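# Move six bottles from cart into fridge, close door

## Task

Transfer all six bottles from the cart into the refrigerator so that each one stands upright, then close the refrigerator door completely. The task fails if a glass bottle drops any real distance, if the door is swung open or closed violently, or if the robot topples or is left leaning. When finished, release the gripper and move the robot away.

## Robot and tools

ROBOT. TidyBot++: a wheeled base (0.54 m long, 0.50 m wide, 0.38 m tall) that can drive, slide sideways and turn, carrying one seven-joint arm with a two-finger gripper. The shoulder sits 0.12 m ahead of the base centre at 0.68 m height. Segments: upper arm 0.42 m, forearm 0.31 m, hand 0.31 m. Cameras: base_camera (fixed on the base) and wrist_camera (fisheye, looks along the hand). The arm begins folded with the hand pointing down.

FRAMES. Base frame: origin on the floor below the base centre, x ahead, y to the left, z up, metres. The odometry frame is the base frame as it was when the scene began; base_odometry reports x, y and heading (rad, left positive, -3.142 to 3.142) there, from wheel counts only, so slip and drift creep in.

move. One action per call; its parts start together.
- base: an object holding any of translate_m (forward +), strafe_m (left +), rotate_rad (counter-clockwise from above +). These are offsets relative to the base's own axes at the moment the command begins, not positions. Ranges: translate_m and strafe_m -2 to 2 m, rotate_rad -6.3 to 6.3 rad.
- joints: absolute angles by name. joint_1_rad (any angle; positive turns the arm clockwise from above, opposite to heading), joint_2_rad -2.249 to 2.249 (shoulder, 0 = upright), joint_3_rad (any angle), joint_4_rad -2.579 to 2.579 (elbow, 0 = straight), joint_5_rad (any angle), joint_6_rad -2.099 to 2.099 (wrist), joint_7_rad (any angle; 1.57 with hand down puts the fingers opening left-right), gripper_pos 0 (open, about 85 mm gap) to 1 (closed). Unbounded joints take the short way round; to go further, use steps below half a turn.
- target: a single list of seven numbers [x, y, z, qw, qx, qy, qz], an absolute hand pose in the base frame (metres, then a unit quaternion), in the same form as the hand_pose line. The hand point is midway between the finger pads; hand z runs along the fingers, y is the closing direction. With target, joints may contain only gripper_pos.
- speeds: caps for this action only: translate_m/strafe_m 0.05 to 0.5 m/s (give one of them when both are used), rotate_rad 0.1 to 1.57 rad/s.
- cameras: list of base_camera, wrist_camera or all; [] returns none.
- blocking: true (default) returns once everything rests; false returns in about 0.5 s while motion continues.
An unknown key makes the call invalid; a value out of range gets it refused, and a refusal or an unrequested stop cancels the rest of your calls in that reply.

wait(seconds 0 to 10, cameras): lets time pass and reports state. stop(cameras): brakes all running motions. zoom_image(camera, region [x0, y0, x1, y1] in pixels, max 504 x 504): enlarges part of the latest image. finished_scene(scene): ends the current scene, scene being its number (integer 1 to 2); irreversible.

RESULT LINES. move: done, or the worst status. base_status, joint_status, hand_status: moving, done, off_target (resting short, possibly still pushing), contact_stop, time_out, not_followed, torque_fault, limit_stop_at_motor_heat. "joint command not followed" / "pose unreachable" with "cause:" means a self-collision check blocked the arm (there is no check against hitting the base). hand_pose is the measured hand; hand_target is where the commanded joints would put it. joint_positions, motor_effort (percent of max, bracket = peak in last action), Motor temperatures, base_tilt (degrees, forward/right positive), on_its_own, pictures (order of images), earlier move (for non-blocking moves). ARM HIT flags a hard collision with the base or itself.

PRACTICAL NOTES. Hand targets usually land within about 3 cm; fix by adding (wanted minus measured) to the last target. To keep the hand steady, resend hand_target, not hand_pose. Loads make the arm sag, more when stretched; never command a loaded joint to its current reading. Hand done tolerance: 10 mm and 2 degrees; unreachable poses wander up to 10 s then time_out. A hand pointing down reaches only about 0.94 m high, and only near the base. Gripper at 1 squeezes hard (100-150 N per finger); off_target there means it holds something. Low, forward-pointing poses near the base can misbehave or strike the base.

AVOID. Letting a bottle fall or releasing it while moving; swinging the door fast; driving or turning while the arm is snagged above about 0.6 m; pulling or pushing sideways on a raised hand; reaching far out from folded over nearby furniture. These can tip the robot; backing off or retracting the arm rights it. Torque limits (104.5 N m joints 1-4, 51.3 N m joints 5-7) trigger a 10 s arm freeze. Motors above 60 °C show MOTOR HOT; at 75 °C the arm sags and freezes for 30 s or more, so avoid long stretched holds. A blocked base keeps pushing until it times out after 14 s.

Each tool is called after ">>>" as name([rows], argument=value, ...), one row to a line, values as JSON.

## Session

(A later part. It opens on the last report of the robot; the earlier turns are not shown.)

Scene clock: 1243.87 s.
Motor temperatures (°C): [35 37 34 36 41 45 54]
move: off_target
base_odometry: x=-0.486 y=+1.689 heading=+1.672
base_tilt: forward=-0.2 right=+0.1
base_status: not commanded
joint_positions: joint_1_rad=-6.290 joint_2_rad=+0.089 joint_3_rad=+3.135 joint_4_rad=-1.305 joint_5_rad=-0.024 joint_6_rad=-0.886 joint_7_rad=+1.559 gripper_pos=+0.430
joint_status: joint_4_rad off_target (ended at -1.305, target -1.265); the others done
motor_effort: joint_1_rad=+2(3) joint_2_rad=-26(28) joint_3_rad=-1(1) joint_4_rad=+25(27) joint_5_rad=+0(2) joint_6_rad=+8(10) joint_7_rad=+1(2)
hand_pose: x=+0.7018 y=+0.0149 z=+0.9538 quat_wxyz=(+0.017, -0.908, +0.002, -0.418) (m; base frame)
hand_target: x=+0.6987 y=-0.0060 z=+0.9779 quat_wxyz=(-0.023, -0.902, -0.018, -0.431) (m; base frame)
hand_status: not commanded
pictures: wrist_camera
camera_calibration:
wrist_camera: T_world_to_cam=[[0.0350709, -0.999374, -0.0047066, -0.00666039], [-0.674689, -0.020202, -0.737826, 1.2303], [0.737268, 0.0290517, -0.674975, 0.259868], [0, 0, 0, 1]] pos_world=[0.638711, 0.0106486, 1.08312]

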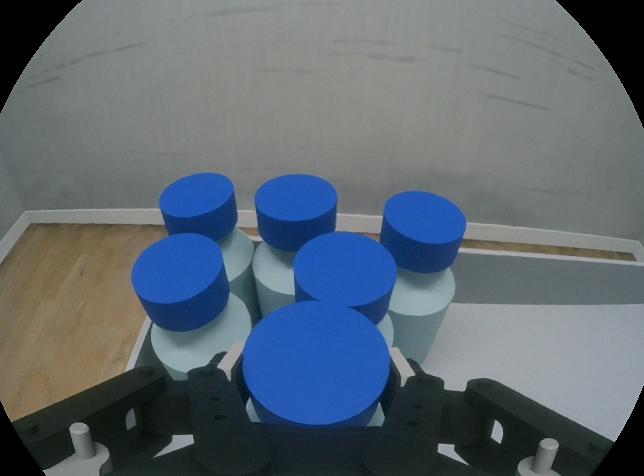

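>>> move(joints={"joint_1_rad": -6.283, "joint_2_rad": 0.14, "joint_4_rad": -0.825, "joint_5_rad": 0.035, "joint_6_rad": -1.25, "joint_7_rad": 1.6}, cameras=["wrist_camera"])

Scene clock: 1253.07 s.
Motor temperatures (°C): [35 37 34 36 41 45 54]
move: done
base_odometry: x=-0.486 y=+1.689 heading=+1.672
base_tilt: forward=-0.2 right=+0.0
base_status: not commanded
joint_positions: joint_1_rad=-6.290 joint_2_rad=+0.148 joint_3_rad=+3.135 joint_4_rad=-0.864 joint_5_rad=-0.024 joint_6_rad=-1.225 joint_7_rad=+1.559 gripper_pos=+0.430
joint_status: all done
motor_effort: joint_1_rad=+2(3) joint_2_rad=-26(28) joint_3_rad=+0(1) joint_4_rad=+23(27) joint_5_rad=+1(2) joint_6_rad=+9(10) joint_7_rad=+1(2)
hand_pose: x=+0.6921 y=+0.0157 z=+1.0720 quat_wxyz=(+0.018, -0.900, -0.002, -0.436) (m; base frame)
hand_target: x=+0.6849 y=-0.0078 z=+1.0906 quat_wxyz=(-0.023, -0.894, -0.012, -0.447) (m; base frame)
hand_status: not commanded
pictures: wrist_camera
camera_calibration:
wrist_camera: T_world_to_cam=[[0.0425271, -0.999095, -0.00112047, -0.0139465], [-0.643003, -0.0265114, -0.765405, 1.31878], [0.764682, 0.0332709, -0.643548, 0.294084], [0, 0, 0, 1]] pos_world=[0.623694, 0.0112445, 1.19864]

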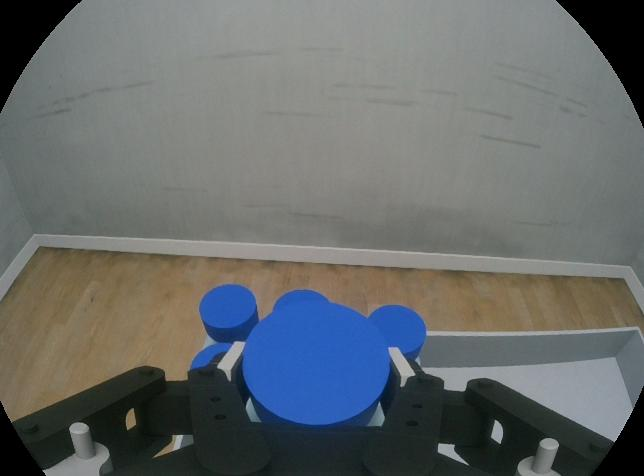

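>>> move(base={"translate_m": -0.45}, speeds={"translate_m": 0.35}, cameras=[])

>>> move(base={"translate_m": -0.2286, "strafe_m": -0.1725, "rotate_rad": 1.526}, speeds={"rotate_rad": 0.8, "translate_m": 0.3}, cameras=["base_camera", "wrist_camera"])

Scene clock: 1319.13 s.
Motor temperatures (°C): [35 37 34 36 41 45 54]
move: done
base_odometry: x=-0.441 y=+1.241 heading=+1.672
base_tilt: forward=-0.3 right=+0.0
base_status: done
joint_positions: joint_1_rad=-6.290 joint_2_rad=+0.163 joint_3_rad=+3.136 joint_4_rad=-0.863 joint_5_rad=-0.019 joint_6_rad=-1.231 joint_7_rad=+1.559 gripper_pos=+0.430
joint_status: not commanded
motor_effort: joint_1_rad=+2(3) joint_2_rad=-27(30) joint_3_rad=-1(2) joint_4_rad=+23(24) joint_5_rad=+1(2) joint_6_rad=+8(10) joint_7_rad=+1(1)
hand_pose: x=+0.6967 y=+0.0142 z=+1.0625 quat_wxyz=(+0.015, -0.904, -0.001, -0.428) (m; base frame)
hand_target: x=+0.6849 y=-0.0078 z=+1.0906 quat_wxyz=(-0.023, -0.894, -0.012, -0.447) (m; base frame)
hand_status: not commanded
pictures: none
No camera images: "cameras" was empty.

Scene clock: 1321.90 s.
Motor temperatures (°C): [35 37 34 36 41 45 54]
move: done
base_odometry: x=-0.246 y=+1.031 heading=-3.086
base_tilt: forward=-0.3 right=+0.0
base_status: done
joint_positions: joint_1_rad=-6.290 joint_2_rad=+0.169 joint_3_rad=+3.135 joint_4_rad=-0.862 joint_5_rad=-0.014 joint_6_rad=-1.233 joint_7_rad=+1.559 gripper_pos=+0.430
joint_status: not commanded
motor_effort: joint_1_rad=+2(5) joint_2_rad=-27(31) joint_3_rad=-1(3) joint_4_rad=+23(24) joint_5_rad=+1(3) joint_6_rad=+9(10) joint_7_rad=+1(1)
hand_pose: x=+0.6988 y=+0.0129 z=+1.0590 quat_wxyz=(+0.013, -0.905, -0.001, -0.425) (m; base frame)
hand_target: x=+0.6849 y=-0.0078 z=+1.0906 quat_wxyz=(-0.023, -0.894, -0.012, -0.447) (m; base frame)
hand_status: not commanded
pictures: base_camera, wrist_camera
camera_calibration:
wrist_camera: T_world_to_cam=[[0.0376968, -0.999272, 0.00586844, -0.0210719], [-0.663087, -0.029407, -0.747964, 1.30867], [0.747592, 0.0243045, -0.663713, 0.314112], [0, 0, 0, 1]] pos_world=[0.633731, 0.0097933, 1.18744]

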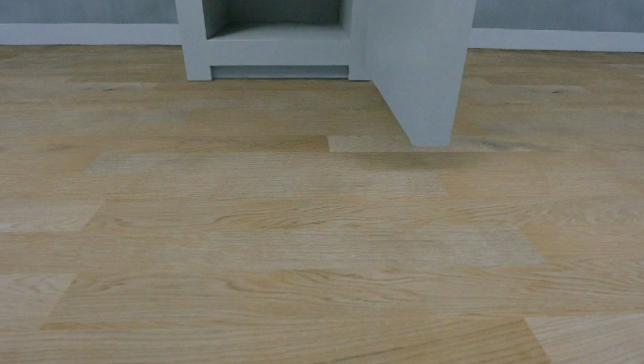

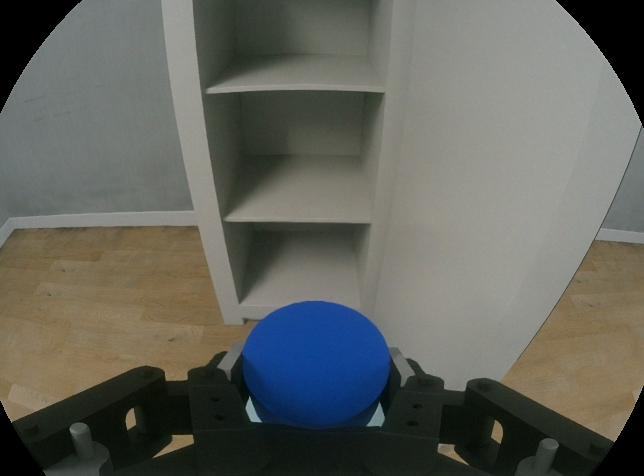

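>>> move(base={"translate_m": 0.60, "strafe_m": 0.115, "rotate_rad": 0.045}, joints={"joint_1_rad": -6.283, "joint_2_rad": 0.155, "joint_4_rad": -0.735, "joint_5_rad": 0.035, "joint_6_rad": -1.315, "joint_7_rad": 1.6}, speeds={"translate_m": 0.3}, cameras=["base_camera", "wrist_camera"])

Scene clock: 1420.87 s.
Motor temperatures (°C): [35 38 34 36 41 45 54]
move: done
base_odometry: x=-0.839 y=+0.883 heading=-3.040
base_tilt: forward=-0.2 right=+0.1
base_status: done
joint_positions: joint_1_rad=-6.288 joint_2_rad=+0.182 joint_3_rad=+3.135 joint_4_rad=-0.768 joint_5_rad=-0.011 joint_6_rad=-1.294 joint_7_rad=+1.559 gripper_pos=+0.430
joint_status: all done
motor_effort: joint_1_rad=+2(5) joint_2_rad=-27(30) joint_3_rad=+0(3) joint_4_rad=+23(25) joint_5_rad=+1(2) joint_6_rad=+9(11) joint_7_rad=+1(2)
hand_pose: x=+0.6941 y=+0.0108 z=+1.0842 quat_wxyz=(+0.011, -0.901, -0.001, -0.433) (m; base frame)
hand_target: x=+0.6789 y=-0.0081 z=+1.1111 quat_wxyz=(-0.023, -0.892, -0.010, -0.451) (m; base frame)
hand_status: not commanded
pictures: base_camera, wrist_camera
camera_calibration:
wrist_camera: T_world_to_cam=[[0.0344475, -0.999363, 0.00935654, -0.0247012], [-0.648375, -0.0294717, -0.76075, 1.32792], [0.760541, 0.0201394, -0.648977, 0.309446], [0, 0, 0, 1]] pos_world=[0.626497, 0.00821851, 1.21127]

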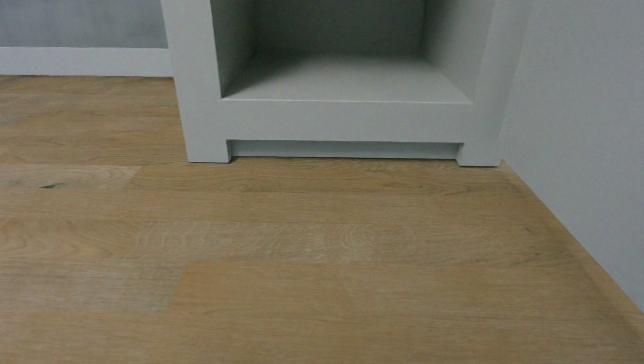

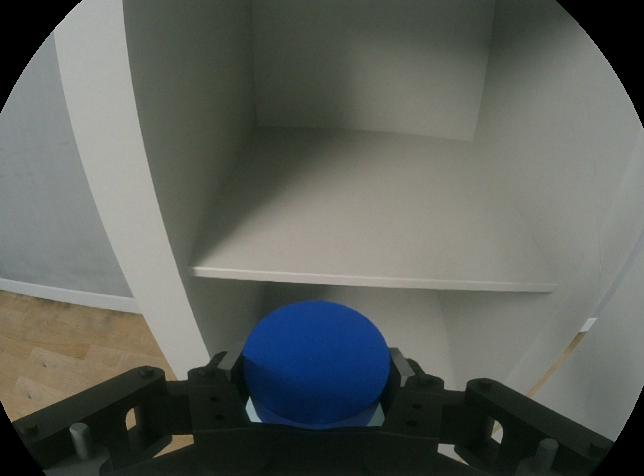

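>>> move(base={"strafe_m": 0.03, "rotate_rad": -0.035}, joints={"joint_1_rad": -5.948}, speeds={"rotate_rad": 0.3}, cameras=["base_camera", "wrist_camera"])

Scene clock: 1472.33 s.
Motor temperatures (°C): [35 38 34 36 41 45 54]
move: done
base_odometry: x=-0.836 y=+0.853 heading=-3.075
base_tilt: forward=-0.2 right=+0.1
base_status: done
joint_positions: joint_1_rad=-5.958 joint_2_rad=+0.182 joint_3_rad=+3.141 joint_4_rad=-0.768 joint_5_rad=-0.006 joint_6_rad=-1.295 joint_7_rad=+1.559 gripper_pos=+0.430
joint_status: all done
motor_effort: joint_1_rad=+2(6) joint_2_rad=-27(29) joint_3_rad=+0(2) joint_4_rad=+22(23) joint_5_rad=+1(2) joint_6_rad=+9(9) joint_7_rad=+1(1)
hand_pose: x=+0.6652 y=-0.1805 z=+1.0841 quat_wxyz=(-0.064, -0.889, +0.150, -0.429) (m; base frame)
hand_target: x=+0.6451 y=-0.1917 z=+1.1111 quat_wxyz=(-0.098, -0.881, +0.139, -0.441) (m; base frame)
hand_status: not commanded
pictures: base_camera, wrist_camera
camera_calibration:
wrist_camera: T_world_to_cam=[[-0.299795, -0.953894, 0.0144305, 0.0101718], [-0.622611, 0.184172, -0.76055, 1.3247], [0.722827, -0.236994, -0.649119, 0.314069], [0, 0, 0, 1]] pos_world=[0.600808, -0.159838, 1.21123]

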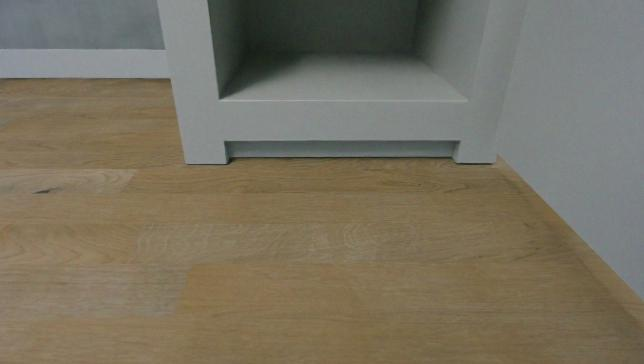

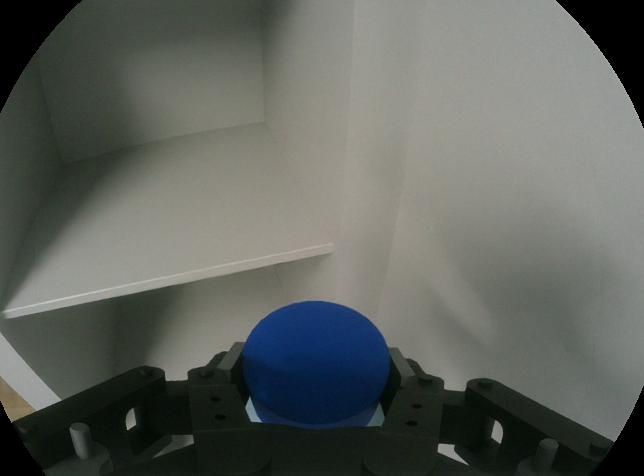

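>>> move(base={"translate_m": 0.485}, speeds={"translate_m": 0.25}, cameras=["base_camera", "wrist_camera"])

Scene clock: 1490.27 s.
Motor temperatures (°C): [35 38 34 36 41 45 54]
move: done
base_odometry: x=-1.320 y=+0.821 heading=-3.075
base_tilt: forward=-0.2 right=+0.0
base_status: done
joint_positions: joint_1_rad=-5.957 joint_2_rad=+0.186 joint_3_rad=+3.141 joint_4_rad=-0.767 joint_5_rad=-0.006 joint_6_rad=-1.299 joint_7_rad=+1.559 gripper_pos=+0.430
joint_status: not commanded
motor_effort: joint_1_rad=+2(4) joint_2_rad=-28(32) joint_3_rad=+0(2) joint_4_rad=+23(34) joint_5_rad=+1(2) joint_6_rad=+9(11) joint_7_rad=+1(1)
hand_pose: x=+0.6656 y=-0.1815 z=+1.0811 quat_wxyz=(-0.064, -0.890, +0.151, -0.425) (m; base frame)
hand_target: x=+0.6451 y=-0.1917 z=+1.1111 quat_wxyz=(-0.098, -0.881, +0.139, -0.441) (m; base frame)
hand_status: not commanded
pictures: base_camera, wrist_camera
camera_calibration:
wrist_camera: T_world_to_cam=[[-0.301029, -0.9535, 0.0148304, 0.00983662], [-0.628063, 0.186535, -0.755474, 1.32144], [0.717578, -0.236734, -0.655011, 0.321448], [0, 0, 0, 1]] pos_world=[0.602243, -0.161017, 1.20872]

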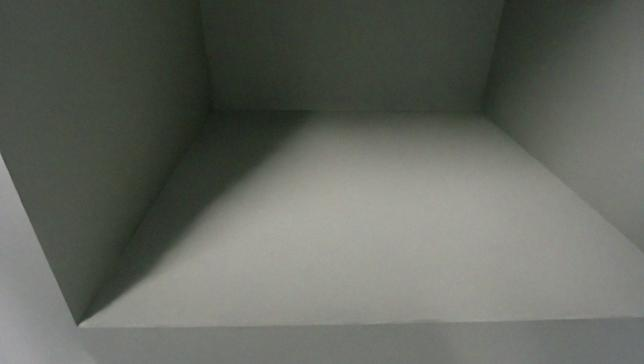

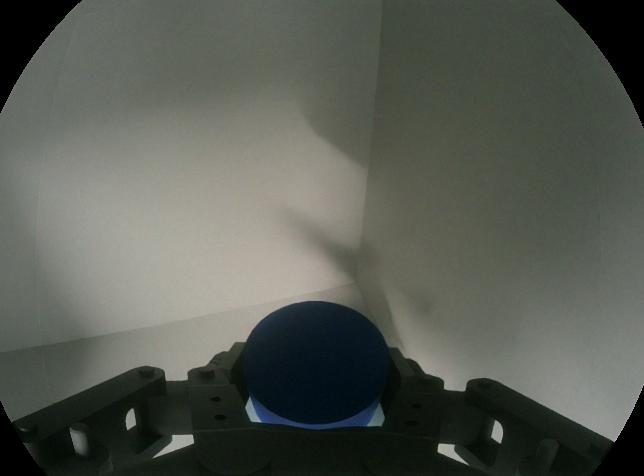

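>>> move(joints={"joint_1_rad": -5.948, "joint_2_rad": 0.10, "joint_4_rad": -0.965, "joint_5_rad": 0.035, "joint_6_rad": -1.09, "joint_7_rad": 1.6}, cameras=["wrist_camera"])

Scene clock: 1505.90 s.
Motor temperatures (°C): [35 38 34 36 41 45 54]
move: done
base_odometry: x=-1.320 y=+0.821 heading=-3.075
base_tilt: forward=-0.2 right=+0.1
base_status: not commanded
joint_positions: joint_1_rad=-5.957 joint_2_rad=+0.120 joint_3_rad=+3.141 joint_4_rad=-0.951 joint_5_rad=-0.006 joint_6_rad=-1.139 joint_7_rad=+1.559 gripper_pos=+0.430
joint_status: all done
motor_effort: joint_1_rad=+2(3) joint_2_rad=-21(29) joint_3_rad=+0(1) joint_4_rad=+20(24) joint_5_rad=+0(2) joint_6_rad=+8(10) joint_7_rad=+1(2)
hand_pose: x=+0.6655 y=-0.1816 z=+1.0644 quat_wxyz=(-0.067, -0.881, +0.150, -0.444) (m; base frame)
hand_target: x=+0.6612 y=-0.1962 z=+1.0812 quat_wxyz=(-0.102, -0.870, +0.133, -0.463) (m; base frame)
hand_status: not commanded
pictures: wrist_camera
camera_calibration:
wrist_camera: T_world_to_cam=[[-0.302378, -0.953067, 0.0152048, 0.0105867], [-0.596951, 0.176909, -0.78253, 1.31517], [0.743113, -0.245696, -0.622427, 0.257313], [0, 0, 0, 1]] pos_world=[0.597077, -0.159355, 1.18915]

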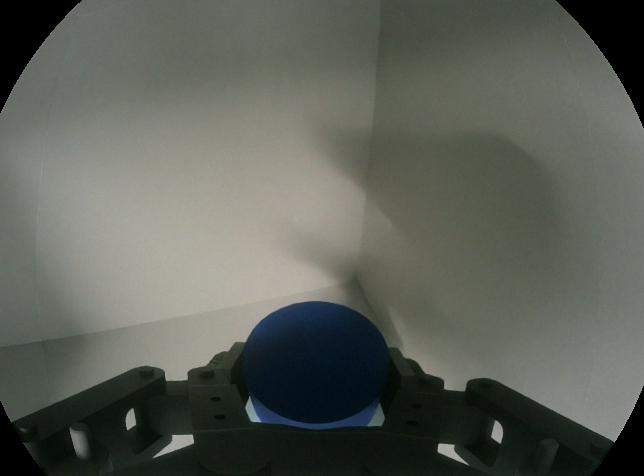

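>>> move(joints={"joint_1_rad": -5.948, "joint_2_rad": 0.095, "joint_4_rad": -1.055, "joint_5_rad": 0.035, "joint_6_rad": -1.045, "joint_7_rad": 1.6}, cameras=[])

>>> move(joints={"joint_1_rad": -5.948, "joint_2_rad": 0.088, "joint_4_rad": -1.09, "joint_5_rad": 0.035, "joint_6_rad": -1.02, "joint_7_rad": 1.6}, cameras=["wrist_camera"])

Scene clock: 1516.53 s.
Motor temperatures (°C): [35 38 34 36 41 45 54]
move: done
base_odometry: x=-1.320 y=+0.821 heading=-3.075
base_tilt: forward=-0.3 right=+0.0
base_status: not commanded
joint_positions: joint_1_rad=-5.957 joint_2_rad=+0.087 joint_3_rad=+3.141 joint_4_rad=-1.018 joint_5_rad=-0.006 joint_6_rad=-1.073 joint_7_rad=+1.559 gripper_pos=+0.430
joint_status: all done
motor_effort: joint_1_rad=+2(4) joint_2_rad=-16(22) joint_3_rad=+0(1) joint_4_rad=+17(20) joint_5_rad=+1(2) joint_6_rad=+5(8) joint_7_rad=+1(2)
hand_pose: x=+0.6629 y=-0.1807 z=+1.0646 quat_wxyz=(-0.070, -0.874, +0.149, -0.458) (m; base frame)
hand_target: x=+0.6639 y=-0.1969 z=+1.0473 quat_wxyz=(-0.099, -0.880, +0.134, -0.445) (m; base frame)
hand_status: not commanded
pictures: none
No camera images: "cameras" was empty.

Scene clock: 1517.20 s.
Motor temperatures (°C): [35 38 34 36 41 45 54]
move: off_target
base_odometry: x=-1.320 y=+0.821 heading=-3.075
base_tilt: forward=-0.3 right=+0.0
base_status: not commanded
joint_positions: joint_1_rad=-5.957 joint_2_rad=+0.074 joint_3_rad=+3.141 joint_4_rad=-1.048 joint_5_rad=-0.006 joint_6_rad=-1.039 joint_7_rad=+1.559 gripper_pos=+0.430
joint_status: joint_4_rad off_target (ended at -1.048, target -1.090); the others done
motor_effort: joint_1_rad=+1(3) joint_2_rad=-15(17) joint_3_rad=+0(1) joint_4_rad=+15(17) joint_5_rad=+1(1) joint_6_rad=+6(6) joint_7_rad=+1(1)
hand_pose: x=+0.6628 y=-0.1807 z=+1.0645 quat_wxyz=(-0.071, -0.870, +0.148, -0.465) (m; base frame)
hand_target: x=+0.6640 y=-0.1968 z=+1.0387 quat_wxyz=(-0.099, -0.881, +0.133, -0.444) (m; base frame)
hand_status: not commanded
pictures: wrist_camera
camera_calibration:
wrist_camera: T_world_to_cam=[[-0.303561, -0.952679, 0.0159048, 0.0106792], [-0.559716, 0.164789, -0.812134, 1.31802], [0.771082, -0.255435, -0.583254, 0.197591], [0, 0, 0, 1]] pos_world=[0.5886, -0.15655, 1.18548]

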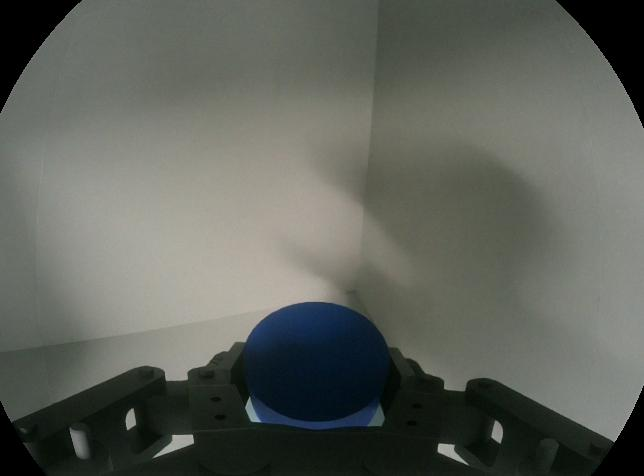

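>>> move(joints={"joint_1_rad": -5.948, "joint_2_rad": 0.125, "joint_4_rad": -0.85, "joint_5_rad": 0.035, "joint_6_rad": -1.235, "joint_7_rad": 1.6}, cameras=["wrist_camera"])

Scene clock: 1542.30 s.
Motor temperatures (°C): [35 38 34 36 41 45 54]
move: off_target
base_odometry: x=-1.320 y=+0.821 heading=-3.075
base_tilt: forward=-0.2 right=+0.0
base_status: not commanded
joint_positions: joint_1_rad=-5.957 joint_2_rad=+0.136 joint_3_rad=+3.141 joint_4_rad=-0.893 joint_5_rad=-0.006 joint_6_rad=-1.212 joint_7_rad=+1.559 gripper_pos=+0.430
joint_status: joint_4_rad off_target (ended at -0.893, target -0.850); the others done
motor_effort: joint_1_rad=+2(3) joint_2_rad=-26(27) joint_3_rad=+0(1) joint_4_rad=+23(23) joint_5_rad=+0(1) joint_6_rad=+9(10) joint_7_rad=+1(2)
hand_pose: x=+0.6603 y=-0.1797 z=+1.0672 quat_wxyz=(-0.065, -0.888, +0.151, -0.430) (m; base frame)
hand_target: x=+0.6476 y=-0.1922 z=+1.0901 quat_wxyz=(-0.098, -0.883, +0.137, -0.439) (m; base frame)
hand_status: not commanded
pictures: wrist_camera
camera_calibration:
wrist_camera: T_world_to_cam=[[-0.301541, -0.953338, 0.0148516, 0.0104702], [-0.62015, 0.184275, -0.762533, 1.30914], [0.724214, -0.239145, -0.646779, 0.303011], [0, 0, 0, 1]] pos_world=[0.595572, -0.158795, 1.19408]

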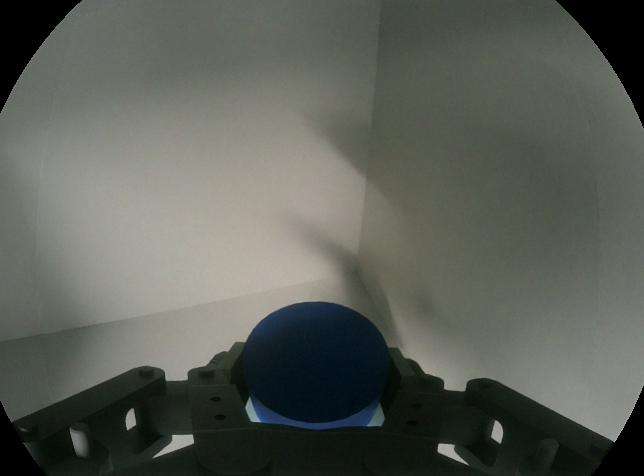

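>>> move(joints={"joint_1_rad": -5.948, "joint_2_rad": 0.112, "joint_4_rad": -0.925, "joint_5_rad": 0.035, "joint_6_rad": -1.155, "joint_7_rad": 1.6}, cameras=["wrist_camera"])

Scene clock: 1559.60 s.
Motor temperatures (°C): [35 38 34 36 41 45 54]
move: done
base_odometry: x=-1.320 y=+0.821 heading=-3.075
base_tilt: forward=-0.2 right=+0.0
base_status: not commanded
joint_positions: joint_1_rad=-5.957 joint_2_rad=+0.129 joint_3_rad=+3.141 joint_4_rad=-0.920 joint_5_rad=-0.006 joint_6_rad=-1.183 joint_7_rad=+1.559 gripper_pos=+0.430
joint_status: all done
motor_effort: joint_1_rad=+2(3) joint_2_rad=-22(26) joint_3_rad=+0(1) joint_4_rad=+20(24) joint_5_rad=+1(1) joint_6_rad=+9(9) joint_7_rad=+1(1)
hand_pose: x=+0.6623 y=-0.1804 z=+1.0642 quat_wxyz=(-0.066, -0.886, +0.151, -0.434) (m; base frame)
hand_target: x=+0.6555 y=-0.1946 z=+1.0788 quat_wxyz=(-0.099, -0.879, +0.135, -0.446) (m; base frame)
hand_status: not commanded
pictures: wrist_camera
camera_calibration:
wrist_camera: T_world_to_cam=[[-0.301807, -0.953252, 0.0149435, 0.0105491], [-0.613613, 0.182231, -0.768291, 1.3097], [0.729651, -0.241045, -0.639927, 0.288209], [0, 0, 0, 1]] pos_world=[0.596544, -0.159141, 1.19051]

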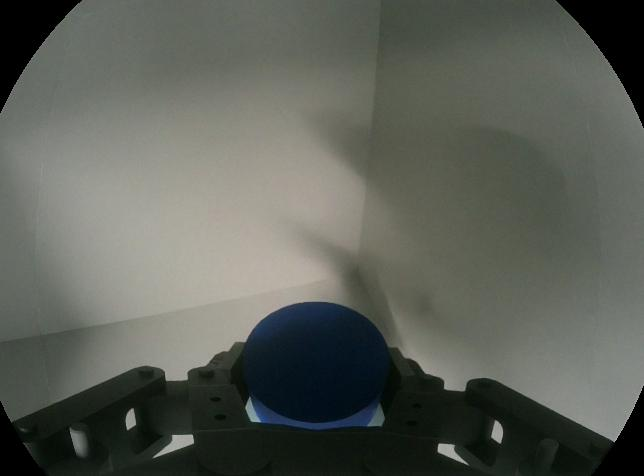

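>>> move(joints={"joint_1_rad": -5.948, "joint_2_rad": 0.106, "joint_4_rad": -0.95, "joint_5_rad": 0.035, "joint_6_rad": -1.145, "joint_7_rad": 1.6}, cameras=["wrist_camera"])

Scene clock: 1586.13 s.
Motor temperatures (°C): [34 38 34 36 41 45 54]
move: done
base_odometry: x=-1.320 y=+0.821 heading=-3.075
base_tilt: forward=-0.3 right=+0.0
base_status: not commanded
joint_positions: joint_1_rad=-5.957 joint_2_rad=+0.122 joint_3_rad=+3.141 joint_4_rad=-0.935 joint_5_rad=-0.006 joint_6_rad=-1.171 joint_7_rad=+1.559 gripper_pos=+0.430
joint_status: all done
motor_effort: joint_1_rad=+2(3) joint_2_rad=-21(22) joint_3_rad=+0(1) joint_4_rad=+19(21) joint_5_rad=+0(2) joint_6_rad=+6(7) joint_7_rad=+1(2)
hand_pose: x=+0.6611 y=-0.1800 z=+1.0637 quat_wxyz=(-0.066, -0.885, +0.151, -0.436) (m; base frame)
hand_target: x=+0.6545 y=-0.1942 z=+1.0717 quat_wxyz=(-0.099, -0.881, +0.136, -0.443) (m; base frame)
hand_status: not commanded
pictures: wrist_camera
camera_calibration:
wrist_camera: T_world_to_cam=[[-0.301927, -0.953213, 0.0150005, 0.0106007], [-0.61034, 0.181188, -0.771139, 1.30919], [0.732342, -0.241983, -0.63649, 0.283262], [0, 0, 0, 1]] pos_world=[0.594806, -0.15856, 1.1897]

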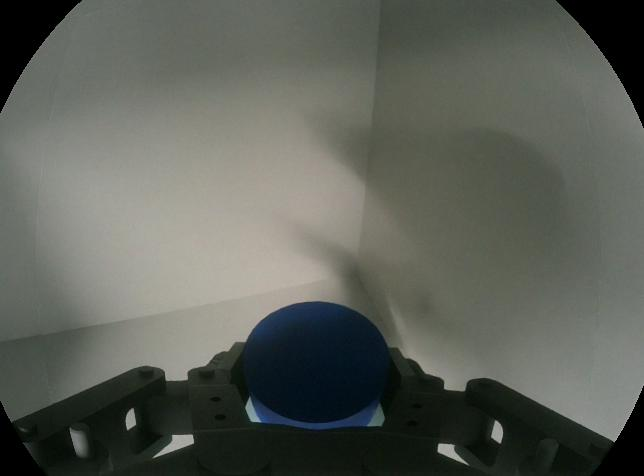

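>>> move(joints={"gripper_pos": 0.33}, cameras=["wrist_camera"])

>>> move(joints={"gripper_pos": 0.1}, cameras=["wrist_camera"])

Scene clock: 1595.70 s.
Motor temperatures (°C): [34 38 34 36 41 45 54]
move: done
base_odometry: x=-1.320 y=+0.821 heading=-3.075
base_tilt: forward=-0.2 right=+0.1
base_status: not commanded
joint_positions: joint_1_rad=-5.957 joint_2_rad=+0.122 joint_3_rad=+3.141 joint_4_rad=-0.940 joint_5_rad=-0.006 joint_6_rad=-1.171 joint_7_rad=+1.559 gripper_pos=+0.330
joint_status: all done
motor_effort: joint_1_rad=+2(2) joint_2_rad=-22(24) joint_3_rad=+1(1) joint_4_rad=+20(21) joint_5_rad=+1(2) joint_6_rad=+7(7) joint_7_rad=+1(1)
hand_pose: x=+0.6609 y=-0.1800 z=+1.0611 quat_wxyz=(-0.066, -0.886, +0.151, -0.434) (m; base frame)
hand_target: x=+0.6545 y=-0.1942 z=+1.0717 quat_wxyz=(-0.099, -0.881, +0.136, -0.443) (m; base frame)
hand_status: not commanded
pictures: wrist_camera
camera_calibration:
wrist_camera: T_world_to_cam=[[-0.301856, -0.953237, 0.0149043, 0.0106941], [-0.614004, 0.182426, -0.767932, 1.3063], [0.729302, -0.240956, -0.640358, 0.288041], [0, 0, 0, 1]] pos_world=[0.595231, -0.158703, 1.18744]

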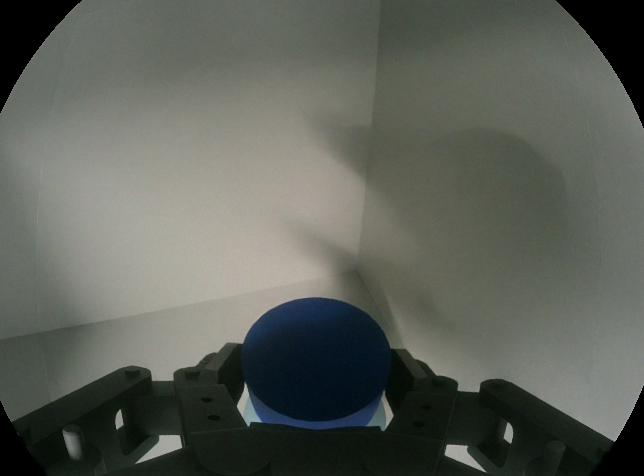

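Scene clock: 1596.33 s.
Motor temperatures (°C): [34 38 34 36 41 45 54]
move: done
base_odometry: x=-1.320 y=+0.821 heading=-3.075
base_tilt: forward=-0.1 right=+0.0
base_status: not commanded
joint_positions: joint_1_rad=-5.957 joint_2_rad=+0.122 joint_3_rad=+3.141 joint_4_rad=-0.940 joint_5_rad=-0.006 joint_6_rad=-1.171 joint_7_rad=+1.559 gripper_pos=+0.100
joint_status: all done
motor_effort: joint_1_rad=+2(2) joint_2_rad=-23(23) joint_3_rad=+0(1) joint_4_rad=+19(21) joint_5_rad=+1(1) joint_6_rad=+6(7) joint_7_rad=+1(1)
hand_pose: x=+0.6609 y=-0.1800 z=+1.0611 quat_wxyz=(-0.066, -0.886, +0.151, -0.434) (m; base frame)
hand_target: x=+0.6545 y=-0.1942 z=+1.0717 quat_wxyz=(-0.099, -0.881, +0.136, -0.443) (m; base frame)
hand_status: not commanded
pictures: wrist_camera
camera_calibration:
wrist_camera: T_world_to_cam=[[-0.301856, -0.953237, 0.0149043, 0.0106941], [-0.614004, 0.182426, -0.767932, 1.3063], [0.729302, -0.240956, -0.640358, 0.288041], [0, 0, 0, 1]] pos_world=[0.595231, -0.158703, 1.18744]

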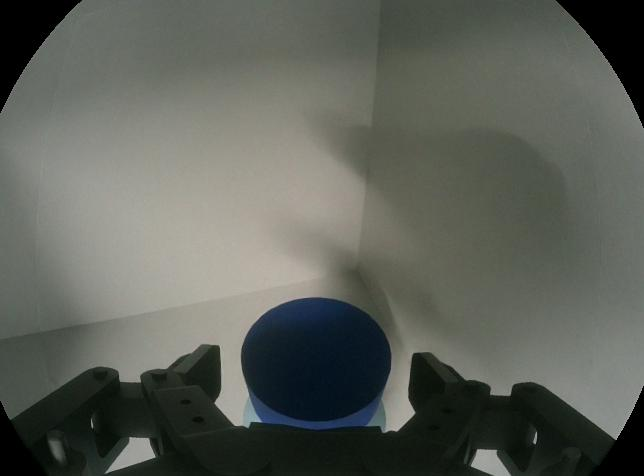

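>>> move(base={"translate_m": -0.1135, "strafe_m": 0.039}, speeds={"translate_m": 0.12}, cameras=["wrist_camera"])

Scene clock: 1668.73 s.
Motor temperatures (°C): [34 38 34 35 41 45 53]
move: done
base_odometry: x=-1.204 y=+0.789 heading=-3.075
base_tilt: forward=-0.2 right=+0.0
base_status: done
joint_positions: joint_1_rad=-5.957 joint_2_rad=+0.114 joint_3_rad=+3.141 joint_4_rad=-0.941 joint_5_rad=-0.006 joint_6_rad=-1.171 joint_7_rad=+1.559 gripper_pos=+0.100
joint_status: not commanded
motor_effort: joint_1_rad=+2(4) joint_2_rad=-22(26) joint_3_rad=-1(1) joint_4_rad=+21(21) joint_5_rad=+0(1) joint_6_rad=+6(7) joint_7_rad=+1(1)
hand_pose: x=+0.6583 y=-0.1791 z=+1.0648 quat_wxyz=(-0.066, -0.885, +0.150, -0.437) (m; base frame)
hand_target: x=+0.6545 y=-0.1942 z=+1.0717 quat_wxyz=(-0.099, -0.881, +0.136, -0.443) (m; base frame)
hand_status: not commanded
pictures: wrist_camera
camera_calibration:
wrist_camera: T_world_to_cam=[[-0.302003, -0.953188, 0.0150322, 0.0106302], [-0.6093, 0.180872, -0.772036, 1.30835], [0.733177, -0.242316, -0.635401, 0.284481], [0, 0, 0, 1]] pos_world=[0.591815, -0.157577, 1.19069]

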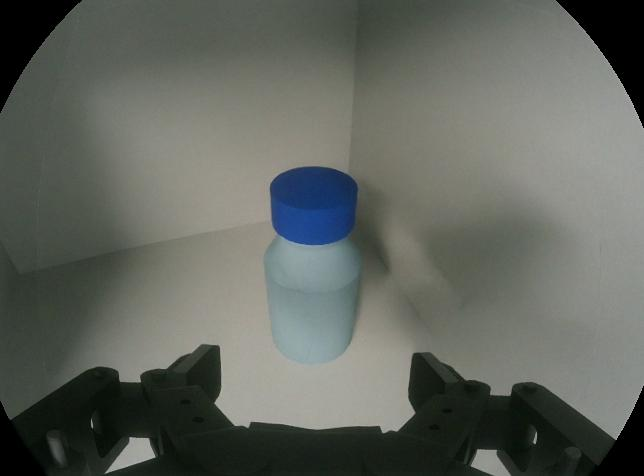

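>>> move(base={"translate_m": -0.51, "strafe_m": -0.063}, joints={"joint_1_rad": -6.283, "joint_2_rad": -0.9, "joint_4_rad": -2.3, "joint_5_rad": 0.035, "joint_6_rad": -0.1, "joint_7_rad": 1.6}, cameras=["base_camera"])

>>> move(base={"translate_m": -0.1875, "strafe_m": -0.798, "rotate_rad": -1.526}, cameras=["base_camera"])

Scene clock: 1682.80 s.
Motor temperatures (°C): [34 38 34 35 41 45 53]
move: done
base_odometry: x=-0.699 y=+0.886 heading=-3.075
base_tilt: forward=-0.3 right=+0.0
base_status: done
joint_positions: joint_1_rad=-6.264 joint_2_rad=-0.883 joint_3_rad=+3.141 joint_4_rad=-2.290 joint_5_rad=-0.006 joint_6_rad=-0.143 joint_7_rad=+1.559 gripper_pos=+0.100
joint_status: all done
motor_effort: joint_1_rad=+2(4) joint_2_rad=+7(25) joint_3_rad=+0(2) joint_4_rad=+23(24) joint_5_rad=+1(2) joint_6_rad=+8(10) joint_7_rad=+1(2)
hand_pose: x=+0.4154 y=-0.0037 z=+1.0066 quat_wxyz=(+0.000, -0.700, +0.012, -0.714) (m; base frame)
hand_target: x=+0.4097 y=+0.0013 z=+1.0188 quat_wxyz=(-0.025, -0.681, -0.022, -0.731) (m; base frame)
hand_status: not commanded
pictures: base_camera

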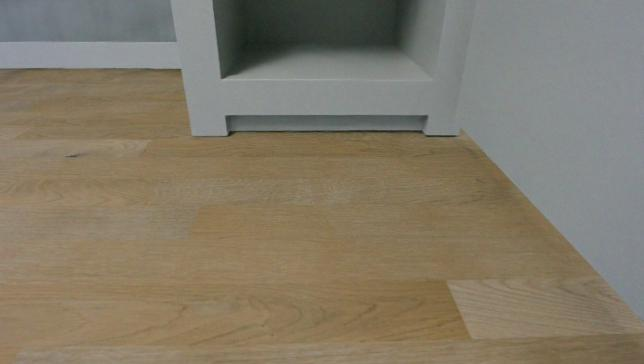

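Scene clock: 1686.13 s.
Motor temperatures (°C): [34 38 34 35 41 45 53]
move: done
base_odometry: x=-0.565 y=+1.695 heading=+1.681
base_tilt: forward=-0.2 right=-0.1
base_status: done
joint_positions: joint_1_rad=-6.266 joint_2_rad=-0.887 joint_3_rad=+3.139 joint_4_rad=-2.291 joint_5_rad=-0.006 joint_6_rad=-0.140 joint_7_rad=+1.559 gripper_pos=+0.100
joint_status: not commanded
motor_effort: joint_1_rad=+2(3) joint_2_rad=+7(9) joint_3_rad=+1(2) joint_4_rad=+24(24) joint_5_rad=+1(2) joint_6_rad=+8(9) joint_7_rad=+1(1)
hand_pose: x=+0.4141 y=-0.0021 z=+1.0083 quat_wxyz=(+0.000, -0.697, +0.010, -0.717) (m; base frame)
hand_target: x=+0.4097 y=+0.0013 z=+1.0188 quat_wxyz=(-0.025, -0.681, -0.022, -0.731) (m; base frame)
hand_status: not commanded
pictures: base_camera

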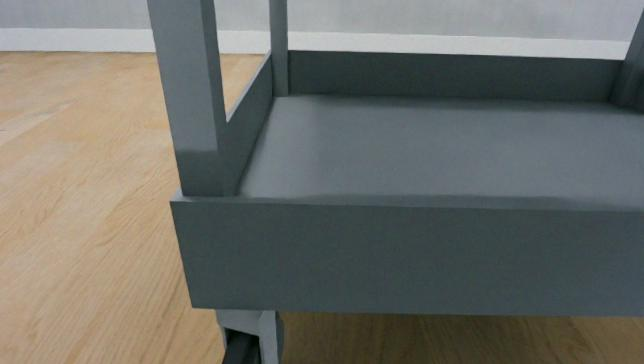

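>>> move(base={"translate_m": 0.044}, joints={"joint_1_rad": -6.283, "joint_2_rad": -0.085, "joint_4_rad": -1.425, "joint_5_rad": 0.035, "joint_6_rad": -0.87, "joint_7_rad": 1.6, "gripper_pos": 0.12}, cameras=["base_camera", "wrist_camera"])

Scene clock: 1713.57 s.
Motor temperatures (°C): [34 38 34 35 41 45 53]
move: done
base_odometry: x=-0.570 y=+1.739 heading=+1.681
base_tilt: forward=-0.2 right=+0.0
base_status: done
joint_positions: joint_1_rad=-6.266 joint_2_rad=-0.092 joint_3_rad=+3.139 joint_4_rad=-1.450 joint_5_rad=-0.006 joint_6_rad=-0.828 joint_7_rad=+1.559 gripper_pos=+0.120
joint_status: all done
motor_effort: joint_1_rad=+2(3) joint_2_rad=-17(18) joint_3_rad=+0(1) joint_4_rad=+22(25) joint_5_rad=+0(2) joint_6_rad=+6(9) joint_7_rad=+1(2)
hand_pose: x=+0.6418 y=-0.0046 z=+0.9876 quat_wxyz=(+0.002, -0.888, +0.012, -0.460) (m; base frame)
hand_target: x=+0.6391 y=-0.0057 z=+0.9874 quat_wxyz=(-0.023, -0.893, -0.018, -0.449) (m; base frame)
hand_status: not commanded
pictures: base_camera, wrist_camera
camera_calibration:
wrist_camera: T_world_to_cam=[[0.00262461, -0.999878, 0.0154058, -0.0228935], [-0.603306, -0.0138696, -0.797389, 1.22742], [0.797505, -0.00720161, -0.603269, 0.217897], [0, 0, 0, 1]] pos_world=[0.566797, -0.00429771, 1.11053]

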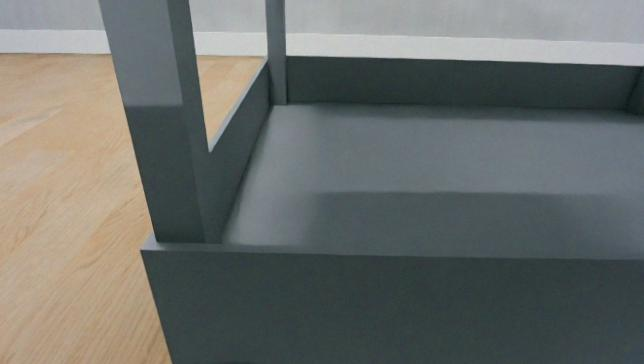

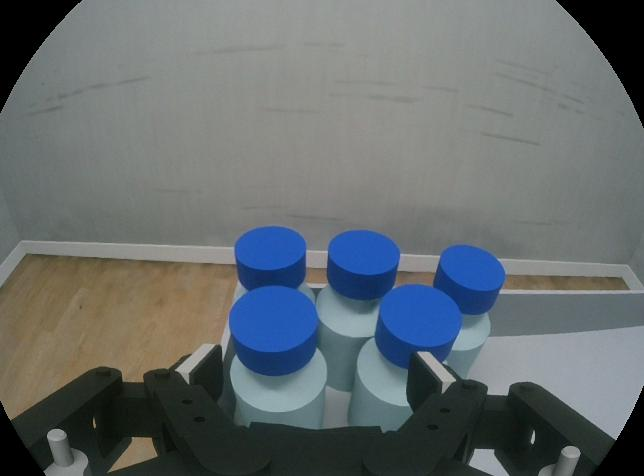

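>>> move(base={"translate_m": 0.005, "strafe_m": 0.0235}, cameras=[])

>>> move(joints={"joint_1_rad": -6.283, "joint_2_rad": 0.0, "joint_4_rad": -1.42, "joint_5_rad": 0.035, "joint_6_rad": -0.78, "joint_7_rad": 1.6}, cameras=["wrist_camera"])

Scene clock: 1736.23 s.
Motor temperatures (°C): [34 37 34 35 41 45 53]
move: done
base_odometry: x=-0.594 y=+1.741 heading=+1.681
base_tilt: forward=-0.2 right=+0.1
base_status: done
joint_positions: joint_1_rad=-6.274 joint_2_rad=-0.091 joint_3_rad=+3.137 joint_4_rad=-1.449 joint_5_rad=-0.006 joint_6_rad=-0.831 joint_7_rad=+1.559 gripper_pos=+0.120
joint_status: not commanded
motor_effort: joint_1_rad=+2(3) joint_2_rad=-16(19) joint_3_rad=+0(2) joint_4_rad=+22(22) joint_5_rad=+0(2) joint_6_rad=+7(8) joint_7_rad=+1(1)
hand_pose: x=+0.6417 y=+0.0002 z=+0.9869 quat_wxyz=(+0.004, -0.889, +0.008, -0.459) (m; base frame)
hand_target: x=+0.6391 y=-0.0057 z=+0.9874 quat_wxyz=(-0.023, -0.893, -0.018, -0.449) (m; base frame)
hand_status: not commanded
pictures: none
No camera images: "cameras" was empty.

Scene clock: 1737.20 s.
Motor temperatures (°C): [34 37 34 35 41 45 53]
move: done
base_odometry: x=-0.594 y=+1.741 heading=+1.681
base_tilt: forward=-0.3 right=+0.0
base_status: not commanded
joint_positions: joint_1_rad=-6.274 joint_2_rad=+0.000 joint_3_rad=+3.137 joint_4_rad=-1.440 joint_5_rad=-0.006 joint_6_rad=-0.804 joint_7_rad=+1.559 gripper_pos=+0.120
joint_status: all done
motor_effort: joint_1_rad=+2(3) joint_2_rad=-20(23) joint_3_rad=+0(1) joint_4_rad=+22(24) joint_5_rad=+1(2) joint_6_rad=+6(8) joint_7_rad=+1(2)
hand_pose: x=+0.6739 y=-0.0001 z=+0.9496 quat_wxyz=(+0.004, -0.901, +0.008, -0.434) (m; base frame)
hand_target: x=+0.6814 y=-0.0050 z=+0.9667 quat_wxyz=(-0.023, -0.891, -0.020, -0.453) (m; base frame)
hand_status: not commanded
pictures: wrist_camera
camera_calibration:
wrist_camera: T_world_to_cam=[[0.0124213, -0.999823, 0.0141342, -0.0233032], [-0.64813, -0.0188143, -0.761297, 1.21248], [0.761428, 0.000295484, -0.648249, 0.236368], [0, 0, 0, 1]] pos_world=[0.60616, -0.000556861, 1.07662]

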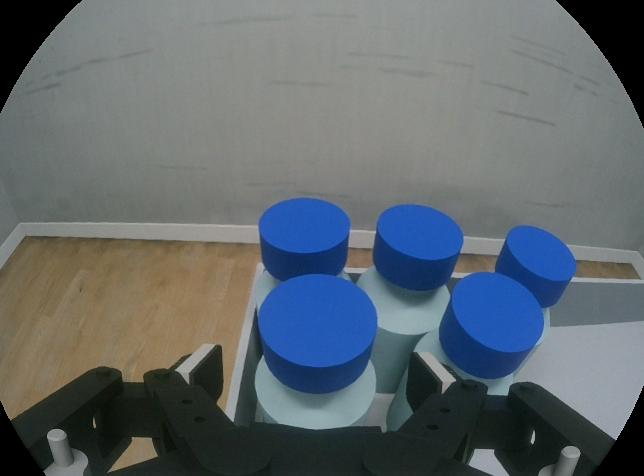

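>>> move(joints={"joint_1_rad": -6.283, "joint_2_rad": 0.06, "joint_4_rad": -1.42, "joint_5_rad": 0.035, "joint_6_rad": -0.715, "joint_7_rad": 1.6, "gripper_pos": 0.22}, cameras=["wrist_camera"])

Scene clock: 1753.27 s.
Motor temperatures (°C): [34 37 34 35 41 45 53]
move: done
base_odometry: x=-0.594 y=+1.741 heading=+1.681
base_tilt: forward=-0.3 right=+0.0
base_status: not commanded
joint_positions: joint_1_rad=-6.274 joint_2_rad=+0.057 joint_3_rad=+3.137 joint_4_rad=-1.440 joint_5_rad=-0.006 joint_6_rad=-0.751 joint_7_rad=+1.559 gripper_pos=+0.220
joint_status: all done
motor_effort: joint_1_rad=+2(3) joint_2_rad=-22(24) joint_3_rad=+0(1) joint_4_rad=+22(24) joint_5_rad=+0(1) joint_6_rad=+6(8) joint_7_rad=+1(2)
hand_pose: x=+0.6990 y=-0.0003 z=+0.9302 quat_wxyz=(+0.004, -0.902, +0.008, -0.432) (m; base frame)
hand_target: x=+0.7099 y=-0.0045 z=+0.9485 quat_wxyz=(-0.022, -0.890, -0.021, -0.455) (m; base frame)
hand_status: not commanded
pictures: wrist_camera
camera_calibration:
wrist_camera: T_world_to_cam=[[0.0121735, -0.999831, 0.0137593, -0.0230792], [-0.651405, -0.0183695, -0.758508, 1.21362], [0.758633, 0.000270831, -0.651518, 0.209714], [0, 0, 0, 1]] pos_world=[0.63174, -0.000838561, 1.05749]

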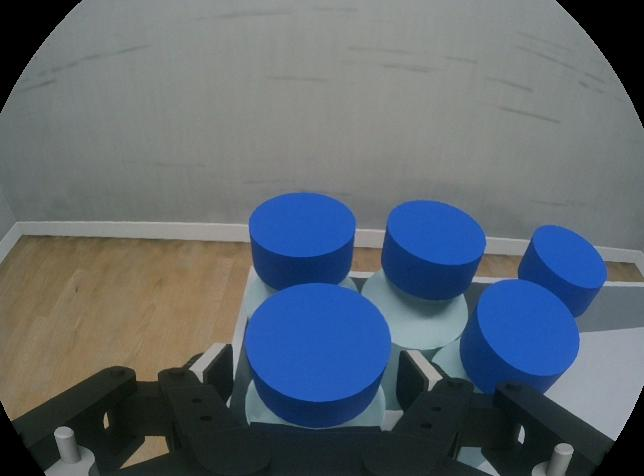

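>>> move(base={"translate_m": 0.009}, cameras=[])

>>> move(joints={"gripper_pos": 0.56}, cameras=["wrist_camera"])

Scene clock: 1765.10 s.
Motor temperatures (°C): [34 37 34 36 41 45 53]
move: done
base_odometry: x=-0.595 y=+1.750 heading=+1.681
base_tilt: forward=-0.3 right=+0.0
base_status: done
joint_positions: joint_1_rad=-6.274 joint_2_rad=+0.062 joint_3_rad=+3.137 joint_4_rad=-1.439 joint_5_rad=-0.006 joint_6_rad=-0.750 joint_7_rad=+1.559 gripper_pos=+0.220
joint_status: not commanded
motor_effort: joint_1_rad=+2(4) joint_2_rad=-22(26) joint_3_rad=+0(1) joint_4_rad=+22(24) joint_5_rad=+1(1) joint_6_rad=+7(7) joint_7_rad=+1(1)
hand_pose: x=+0.7005 y=-0.0003 z=+0.9279 quat_wxyz=(+0.004, -0.902, +0.008, -0.431) (m; base frame)
hand_target: x=+0.7099 y=-0.0045 z=+0.9485 quat_wxyz=(-0.022, -0.890, -0.021, -0.455) (m; base frame)
hand_status: not commanded
pictures: none
No camera images: "cameras" was empty.

Scene clock: 1765.83 s.
Motor temperatures (°C): [34 37 34 36 41 45 53]
move: off_target
base_odometry: x=-0.595 y=+1.750 heading=+1.681
base_tilt: forward=-0.3 right=-0.1
base_status: not commanded
joint_positions: joint_1_rad=-6.274 joint_2_rad=+0.062 joint_3_rad=+3.137 joint_4_rad=-1.439 joint_5_rad=-0.005 joint_6_rad=-0.750 joint_7_rad=+1.559 gripper_pos=+0.427
joint_status: gripper_pos off_target (ended at +0.427, target +0.560)
motor_effort: joint_1_rad=+1(2) joint_2_rad=-21(22) joint_3_rad=-1(2) joint_4_rad=+23(24) joint_5_rad=+0(1) joint_6_rad=+7(9) joint_7_rad=+1(1)
hand_pose: x=+0.7005 y=-0.0005 z=+0.9283 quat_wxyz=(+0.004, -0.902, +0.008, -0.431) (m; base frame)
hand_target: x=+0.7099 y=-0.0045 z=+0.9485 quat_wxyz=(-0.022, -0.890, -0.021, -0.455) (m; base frame)
hand_status: not commanded
pictures: wrist_camera
camera_calibration:
wrist_camera: T_world_to_cam=[[0.0120436, -0.999829, 0.0140563, -0.0234355], [-0.653365, -0.0185101, -0.756817, 1.21301], [0.756947, -0.0000690547, -0.653476, 0.210333], [0, 0, 0, 1]] pos_world=[0.63361, -0.000963986, 1.0558]

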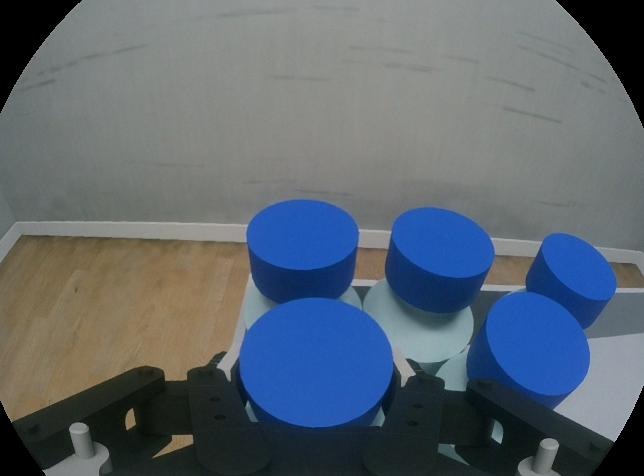

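>>> move(joints={"joint_1_rad": -6.283, "joint_2_rad": 0.155, "joint_4_rad": -0.735, "joint_5_rad": 0.035, "joint_6_rad": -1.315, "joint_7_rad": 1.6}, cameras=["wrist_camera"])

Scene clock: 1791.30 s.
Motor temperatures (°C): [34 37 34 36 41 45 53]
move: off_target
base_odometry: x=-0.595 y=+1.750 heading=+1.681
base_tilt: forward=-0.2 right=+0.0
base_status: not commanded
joint_positions: joint_1_rad=-6.274 joint_2_rad=+0.164 joint_3_rad=+3.137 joint_4_rad=-0.775 joint_5_rad=-0.005 joint_6_rad=-1.291 joint_7_rad=+1.559 gripper_pos=+0.427
joint_status: joint_4_rad off_target (ended at -0.775, target -0.735); the others done
motor_effort: joint_1_rad=+2(3) joint_2_rad=-26(27) joint_3_rad=+0(2) joint_4_rad=+22(30) joint_5_rad=+1(2) joint_6_rad=+9(13) joint_7_rad=+1(3)
hand_pose: x=+0.6874 y=-0.0002 z=+1.0919 quat_wxyz=(+0.004, -0.898, +0.007, -0.440) (m; base frame)
hand_target: x=+0.6789 y=-0.0081 z=+1.1111 quat_wxyz=(-0.023, -0.892, -0.010, -0.451) (m; base frame)
hand_status: not commanded
pictures: wrist_camera
camera_calibration:
wrist_camera: T_world_to_cam=[[0.0144273, -0.999784, 0.014981, -0.0279456], [-0.637587, -0.02074, -0.770099, 1.33192], [0.770243, 0.0015588, -0.637748, 0.300874], [0, 0, 0, 1]] pos_world=[0.61787, -0.000784643, 1.21801]

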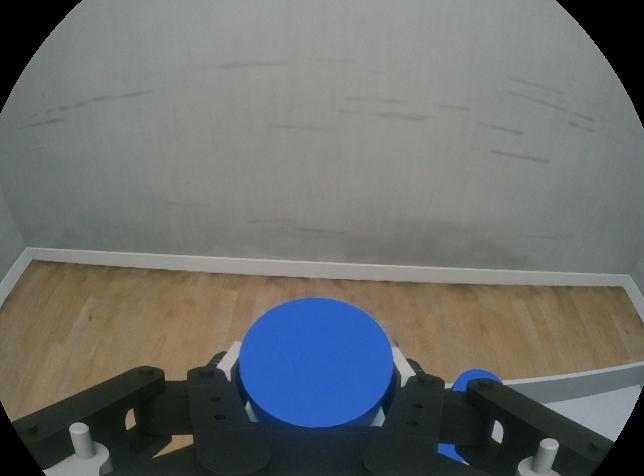

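>>> move(cameras=["wrist_camera"])

Scene clock: 1828.67 s.
Motor temperatures (°C): [34 38 34 36 41 45 53]
base_odometry: x=-0.595 y=+1.750 heading=+1.681
base_tilt: forward=-0.3 right=+0.0
base_status: not commanded
joint_positions: joint_1_rad=-6.274 joint_2_rad=+0.164 joint_3_rad=+3.137 joint_4_rad=-0.775 joint_5_rad=-0.005 joint_6_rad=-1.292 joint_7_rad=+1.559 gripper_pos=+0.427
joint_status: joint_4_rad off_target (ended at -0.775, target -0.735); the others done
motor_effort: joint_1_rad=+2(3) joint_2_rad=-27(27) joint_3_rad=-1(2) joint_4_rad=+23(30) joint_5_rad=+1(2) joint_6_rad=+9(13) joint_7_rad=+1(3)
hand_pose: x=+0.6870 y=-0.0002 z=+1.0915 quat_wxyz=(+0.004, -0.898, +0.007, -0.439) (m; base frame)
hand_target: x=+0.6789 y=-0.0081 z=+1.1111 quat_wxyz=(-0.023, -0.892, -0.010, -0.451) (m; base frame)
hand_status: not commanded
pictures: wrist_camera
camera_calibration:
wrist_camera: T_world_to_cam=[[0.0144628, -0.999784, 0.0149521, -0.0279243], [-0.638945, -0.0207432, -0.768972, 1.33107], [0.769116, 0.00156796, -0.639107, 0.303115], [0, 0, 0, 1]] pos_world=[0.617756, -0.000782817, 1.2177]

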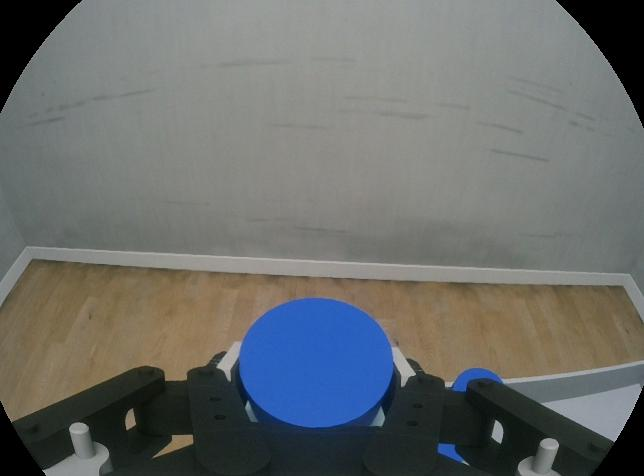

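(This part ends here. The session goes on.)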